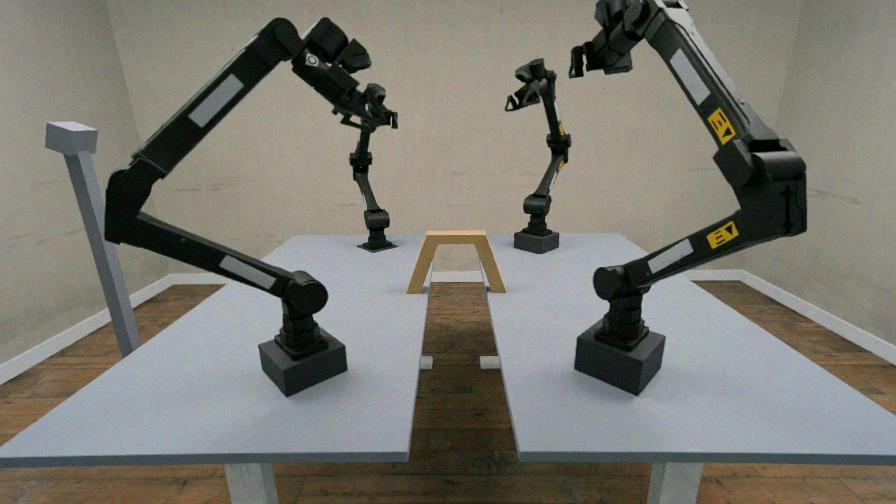

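Scene clock: 509.43 s.
Joint torques (N m): arm1=[-0.97 2.55 10.8 1.03 0.07 -0.17] | arm2=[-0.03 4.48 10.19 2 -0.11 0.07] | arm3=[-0.5 2.67 10.18 0.72 0.28 0.06] | arm4=[2.02 -0.91 8.58 1.58 0.08 0.16]
Motor temperatures (°C): arm1=[28 26 35 24 23 20 19] | arm2=[28 26 37 22 23 24 22] | arm3=[31 24 36 20 21 20 22] | arm4=[28 24 35 20 22 20 24]
Heat: arm1: hottest joint3_rad 35 °C; arm2: hottest joint3_rad 37 °C; arm3: hottest joint3_rad 36 °C; arm4: hottest joint3_rad 35 °C.
Joint velocities: within noise
arm1.joint_positions: joint1_rad=+0.265 joint2_rad=+0.559 joint3_rad=+1.402 joint4_rad=-1.306 joint5_rad=+0.231 joint6_rad=+0.350 gripper_m=+0.09313
arm1.joint_status: all done
arm1.hand: x=+0.2361 y=+0.3409 z=+1.3595 quat_wxyz=(-0.261, -0.816, -0.227, +0.463) (m; scene frame)
arm1.hand_target: x=+0.2344 y=+0.3435 z=+1.3638 quat_wxyz=(-0.256, -0.816, -0.225, +0.466) (m; scene frame)
arm1.hand_status: not commanded
arm2.joint_positions: joint1_rad=-0.356 joint2_rad=+0.540 joint3_rad=+1.327 joint4_rad=-1.196 joint5_rad=-0.041 joint6_rad=-0.062 gripper_m=+0.09296
arm2.joint_status: all done
arm2.hand: x=-0.2767 y=+0.3395 z=+1.2781 quat_wxyz=(-0.452, -0.431, -0.718, +0.306) (m; scene frame)
arm2.hand_target: x=-0.2749 y=+0.3438 z=+1.2931 quat_wxyz=(-0.470, -0.425, -0.709, +0.309) (m; scene frame)
arm2.hand_status: not commanded
arm3.joint_positions: joint1_rad=-0.115 joint2_rad=+0.634 joint3_rad=+1.386 joint4_rad=-1.477 joint5_rad=+0.283 joint6_rad=+0.038 gripper_m=+0.09292
arm3.joint_status: all done
arm3.hand: x=-0.1763 y=-0.4093 z=+1.3019 quat_wxyz=(-0.426, +0.211, -0.880, -0.014) (m; scene frame)
arm3.hand_target: x=-0.1780 y=-0.4148 z=+1.3160 quat_wxyz=(-0.436, +0.208, -0.875, -0.010) (m; scene frame)
arm3.hand_status: not commanded
arm4.joint_positions: joint1_rad=-0.489 joint2_rad=+0.642 joint3_rad=+1.425 joint4_rad=-1.131 joint5_rad=+0.132 joint6_rad=-0.031 gripper_m=+0.09299
arm4.joint_status: all done
arm4.hand: x=+0.3155 y=-0.2444 z=+1.4058 quat_wxyz=(-0.384, +0.650, -0.496, -0.428) (m; scene frame)
arm4.hand_target: x=+0.3170 y=-0.2504 z=+1.4088 quat_wxyz=(-0.381, +0.646, -0.500, -0.432) (m; scene frame)
arm4.hand_status: not commanded
pictures: arm1_cam_wrist, arm2_cam_wrist, arm3_cam_wrist, arm4_cam_wrist, cam_low, cam_low_2
camera_calibration:
arm1_cam_wrist: T_world_to_cam=[[-0.608873, 0.752786, -0.250174, 0.229923], [0.769816, 0.484603, -0.415383, 0.217551], [-0.19146, -0.445503, -0.874568, 1.50784], [0, 0, 0, 1]] pos_world=[0.261211, 0.39324, 1.4666]
arm2_cam_wrist: T_world_to_cam=[[-0.914123, -0.4034, 0.040594, -0.170303], [-0.35591, 0.750469, -0.556888, 0.369559], [0.194184, -0.523512, -0.829595, 1.40995], [0, 0, 0, 1]] pos_world=[-0.297939, 0.392085, 1.38241]
arm3_cam_wrist: T_world_to_cam=[[0.372139, -0.914716, 0.157501, -0.514058], [-0.885124, -0.400812, -0.236443, -0.00901156], [0.279407, -0.0514182, -0.958795, 1.39981], [0, 0, 0, 1]] pos_world=[-0.207792, -0.401853, 1.42097]
arm4_cam_wrist: T_world_to_cam=[[0.974874, 0.20673, 0.0829619, -0.373902], [0.21743, -0.802165, -0.556107, 0.520946], [-0.0484148, 0.560173, -0.826959, 1.44005], [0, 0, 0, 1]] pos_world=[0.320958, -0.311497, 1.51159]

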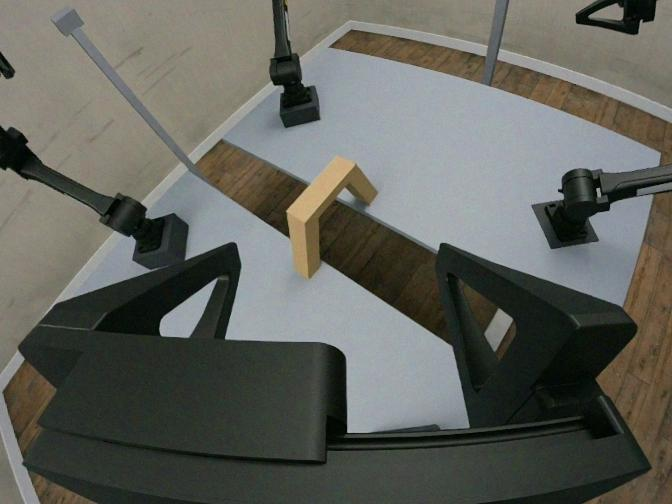

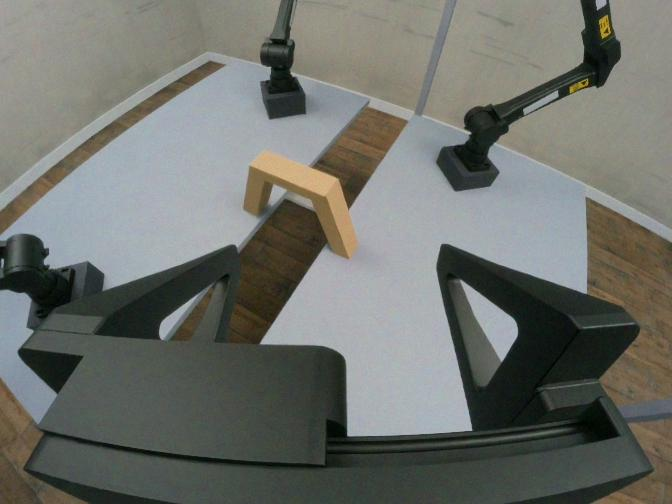

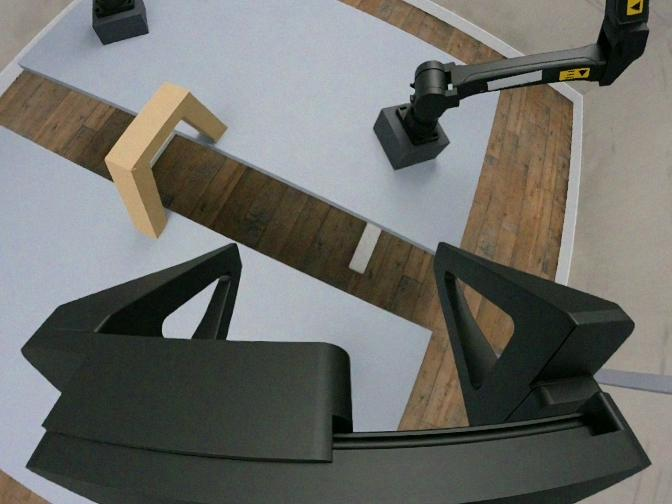

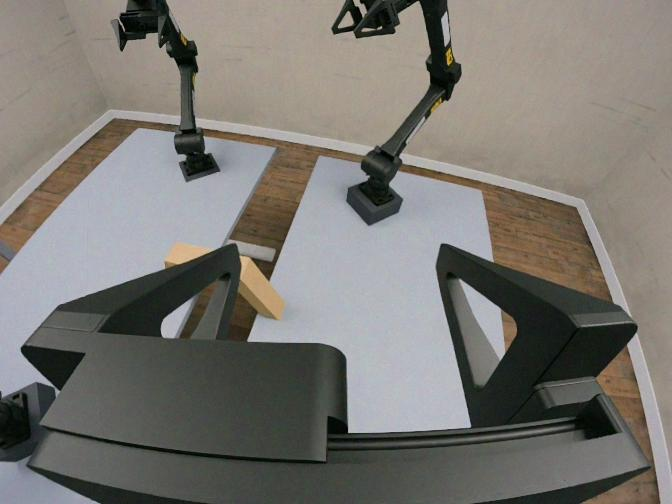

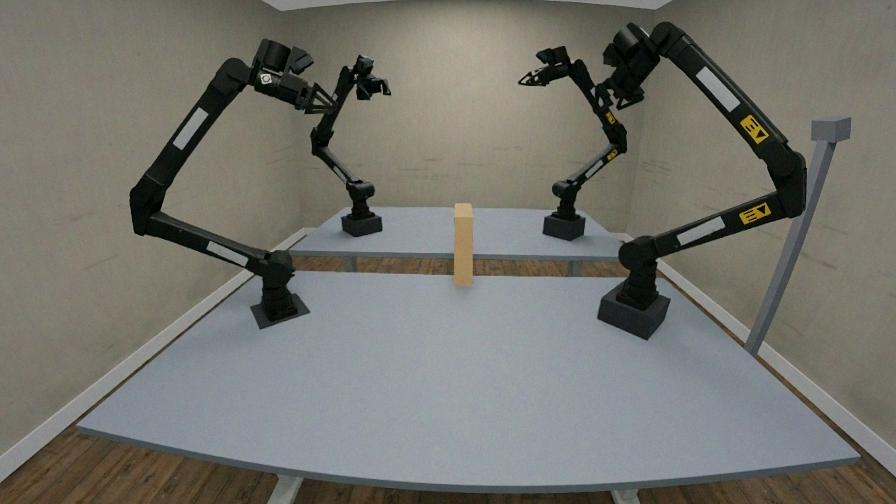

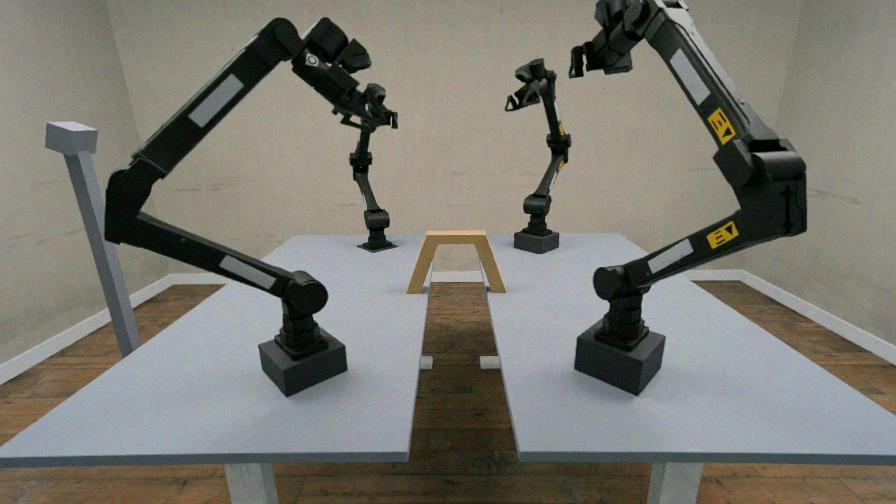

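Scene clock: 509.43 s.
Joint torques (N m): arm1=[-0.97 2.55 10.8 1.03 0.07 -0.17] | arm2=[-0.03 4.48 10.19 2 -0.11 0.07] | arm3=[-0.5 2.67 10.18 0.72 0.28 0.06] | arm4=[2.02 -0.91 8.58 1.58 0.08 0.16]
Motor temperatures (°C): arm1=[28 26 35 24 23 20 19] | arm2=[28 26 37 22 23 24 22] | arm3=[31 24 36 20 21 20 22] | arm4=[28 24 35 20 22 20 24]
Heat: arm1: hottest joint3_rad 35 °C; arm2: hottest joint3_rad 37 °C; arm3: hottest joint3_rad 36 °C; arm4: hottest joint3_rad 35 °C.
Joint velocities: within noise
arm1.joint_positions: joint1_rad=+0.265 joint2_rad=+0.559 joint3_rad=+1.402 joint4_rad=-1.306 joint5_rad=+0.231 joint6_rad=+0.350 gripper_m=+0.09313
arm1.joint_status: all done
arm1.hand: x=+0.2361 y=+0.3409 z=+1.3595 quat_wxyz=(-0.261, -0.816, -0.227, +0.463) (m; scene frame)
arm1.hand_target: x=+0.2344 y=+0.3435 z=+1.3638 quat_wxyz=(-0.256, -0.816, -0.225, +0.466) (m; scene frame)
arm1.hand_status: not commanded
arm2.joint_positions: joint1_rad=-0.356 joint2_rad=+0.540 joint3_rad=+1.327 joint4_rad=-1.196 joint5_rad=-0.041 joint6_rad=-0.062 gripper_m=+0.09296
arm2.joint_status: all done
arm2.hand: x=-0.2767 y=+0.3395 z=+1.2781 quat_wxyz=(-0.452, -0.431, -0.718, +0.306) (m; scene frame)
arm2.hand_target: x=-0.2749 y=+0.3438 z=+1.2931 quat_wxyz=(-0.470, -0.425, -0.709, +0.309) (m; scene frame)
arm2.hand_status: not commanded
arm3.joint_positions: joint1_rad=-0.115 joint2_rad=+0.634 joint3_rad=+1.386 joint4_rad=-1.477 joint5_rad=+0.283 joint6_rad=+0.038 gripper_m=+0.09292
arm3.joint_status: all done
arm3.hand: x=-0.1763 y=-0.4093 z=+1.3019 quat_wxyz=(-0.426, +0.211, -0.880, -0.014) (m; scene frame)
arm3.hand_target: x=-0.1780 y=-0.4148 z=+1.3160 quat_wxyz=(-0.436, +0.208, -0.875, -0.010) (m; scene frame)
arm3.hand_status: not commanded
arm4.joint_positions: joint1_rad=-0.489 joint2_rad=+0.642 joint3_rad=+1.425 joint4_rad=-1.131 joint5_rad=+0.132 joint6_rad=-0.031 gripper_m=+0.09299
arm4.joint_status: all done
arm4.hand: x=+0.3155 y=-0.2444 z=+1.4058 quat_wxyz=(-0.384, +0.650, -0.496, -0.428) (m; scene frame)
arm4.hand_target: x=+0.3170 y=-0.2504 z=+1.4088 quat_wxyz=(-0.381, +0.646, -0.500, -0.432) (m; scene frame)
arm4.hand_status: not commanded
pictures: arm1_cam_wrist, arm2_cam_wrist, arm3_cam_wrist, arm4_cam_wrist, cam_low, cam_low_2
camera_calibration:
arm1_cam_wrist: T_world_to_cam=[[-0.608873, 0.752786, -0.250174, 0.229923], [0.769816, 0.484603, -0.415383, 0.217551], [-0.19146, -0.445503, -0.874568, 1.50784], [0, 0, 0, 1]] pos_world=[0.261211, 0.39324, 1.4666]
arm2_cam_wrist: T_world_to_cam=[[-0.914123, -0.4034, 0.040594, -0.170303], [-0.35591, 0.750469, -0.556888, 0.369559], [0.194184, -0.523512, -0.829595, 1.40995], [0, 0, 0, 1]] pos_world=[-0.297939, 0.392085, 1.38241]
arm3_cam_wrist: T_world_to_cam=[[0.372139, -0.914716, 0.157501, -0.514058], [-0.885124, -0.400812, -0.236443, -0.00901156], [0.279407, -0.0514182, -0.958795, 1.39981], [0, 0, 0, 1]] pos_world=[-0.207792, -0.401853, 1.42097]
arm4_cam_wrist: T_world_to_cam=[[0.974874, 0.20673, 0.0829619, -0.373902], [0.21743, -0.802165, -0.556107, 0.520946], [-0.0484148, 0.560173, -0.826959, 1.44005], [0, 0, 0, 1]] pos_world=[0.320958, -0.311497, 1.51159]

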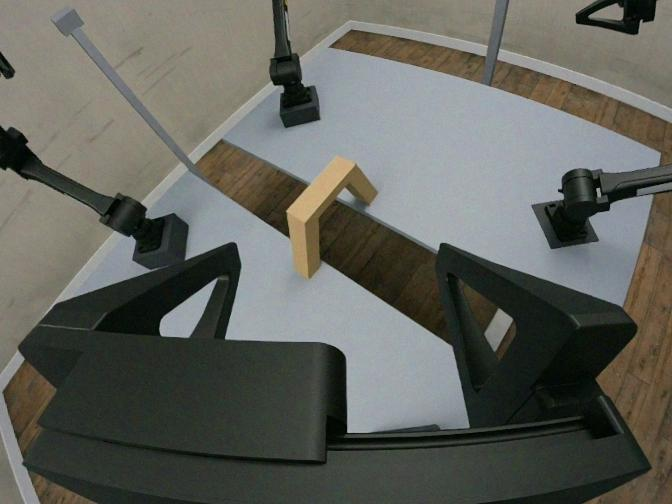

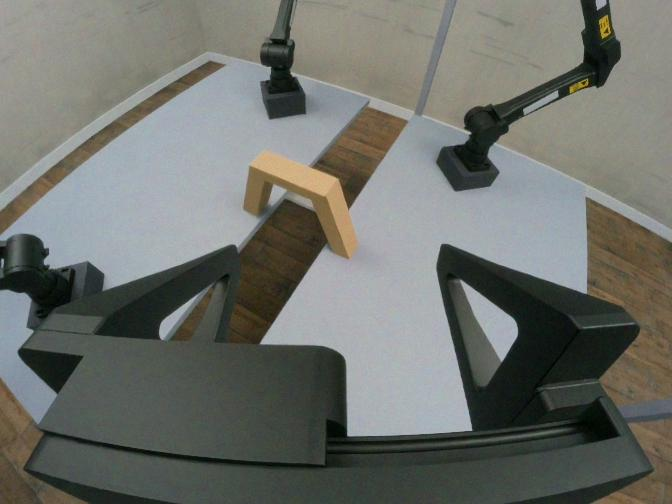

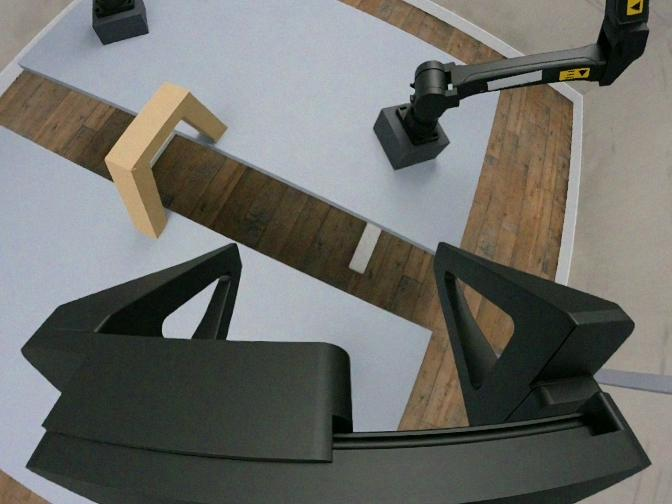

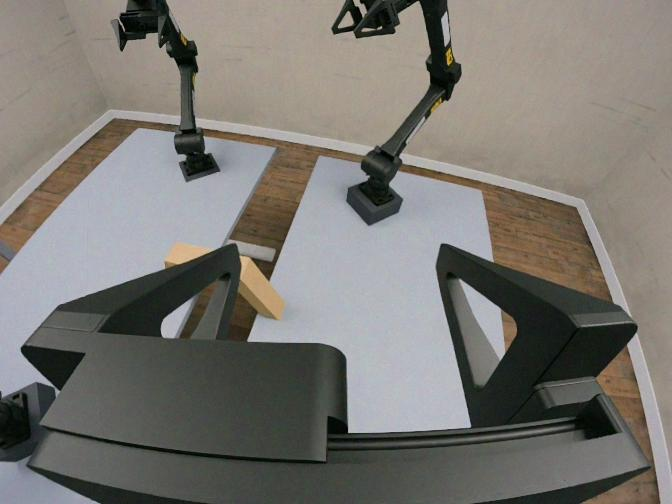

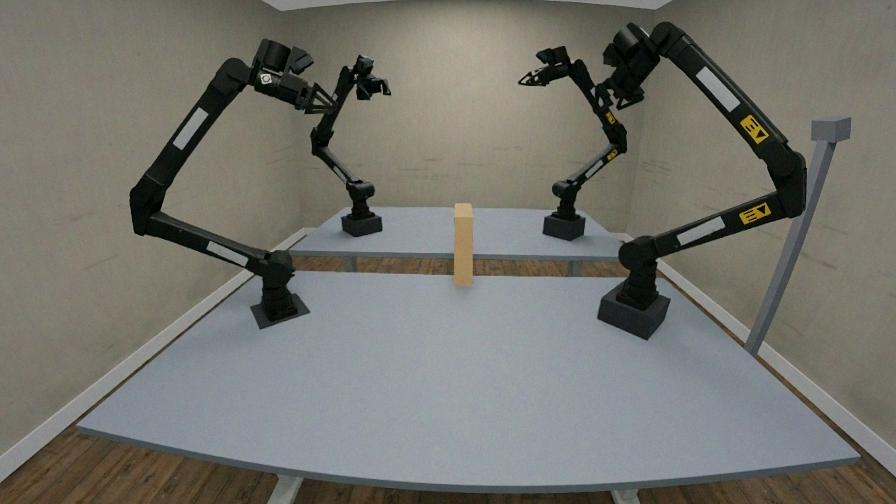

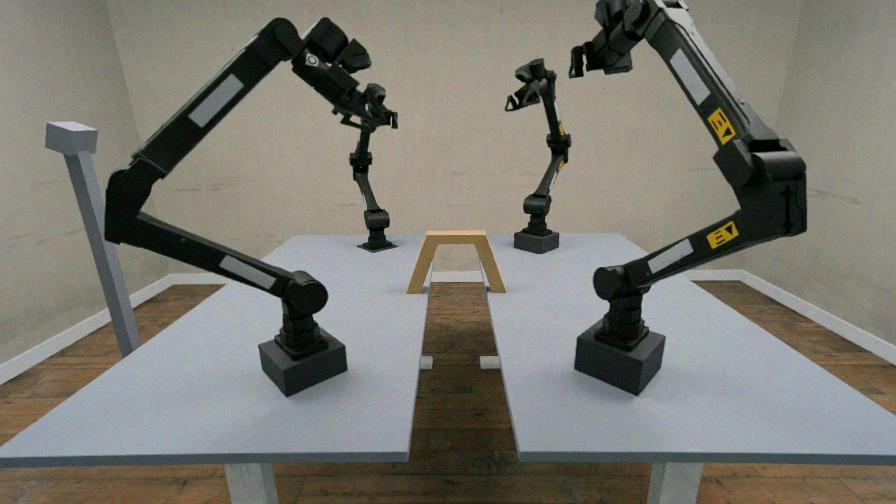

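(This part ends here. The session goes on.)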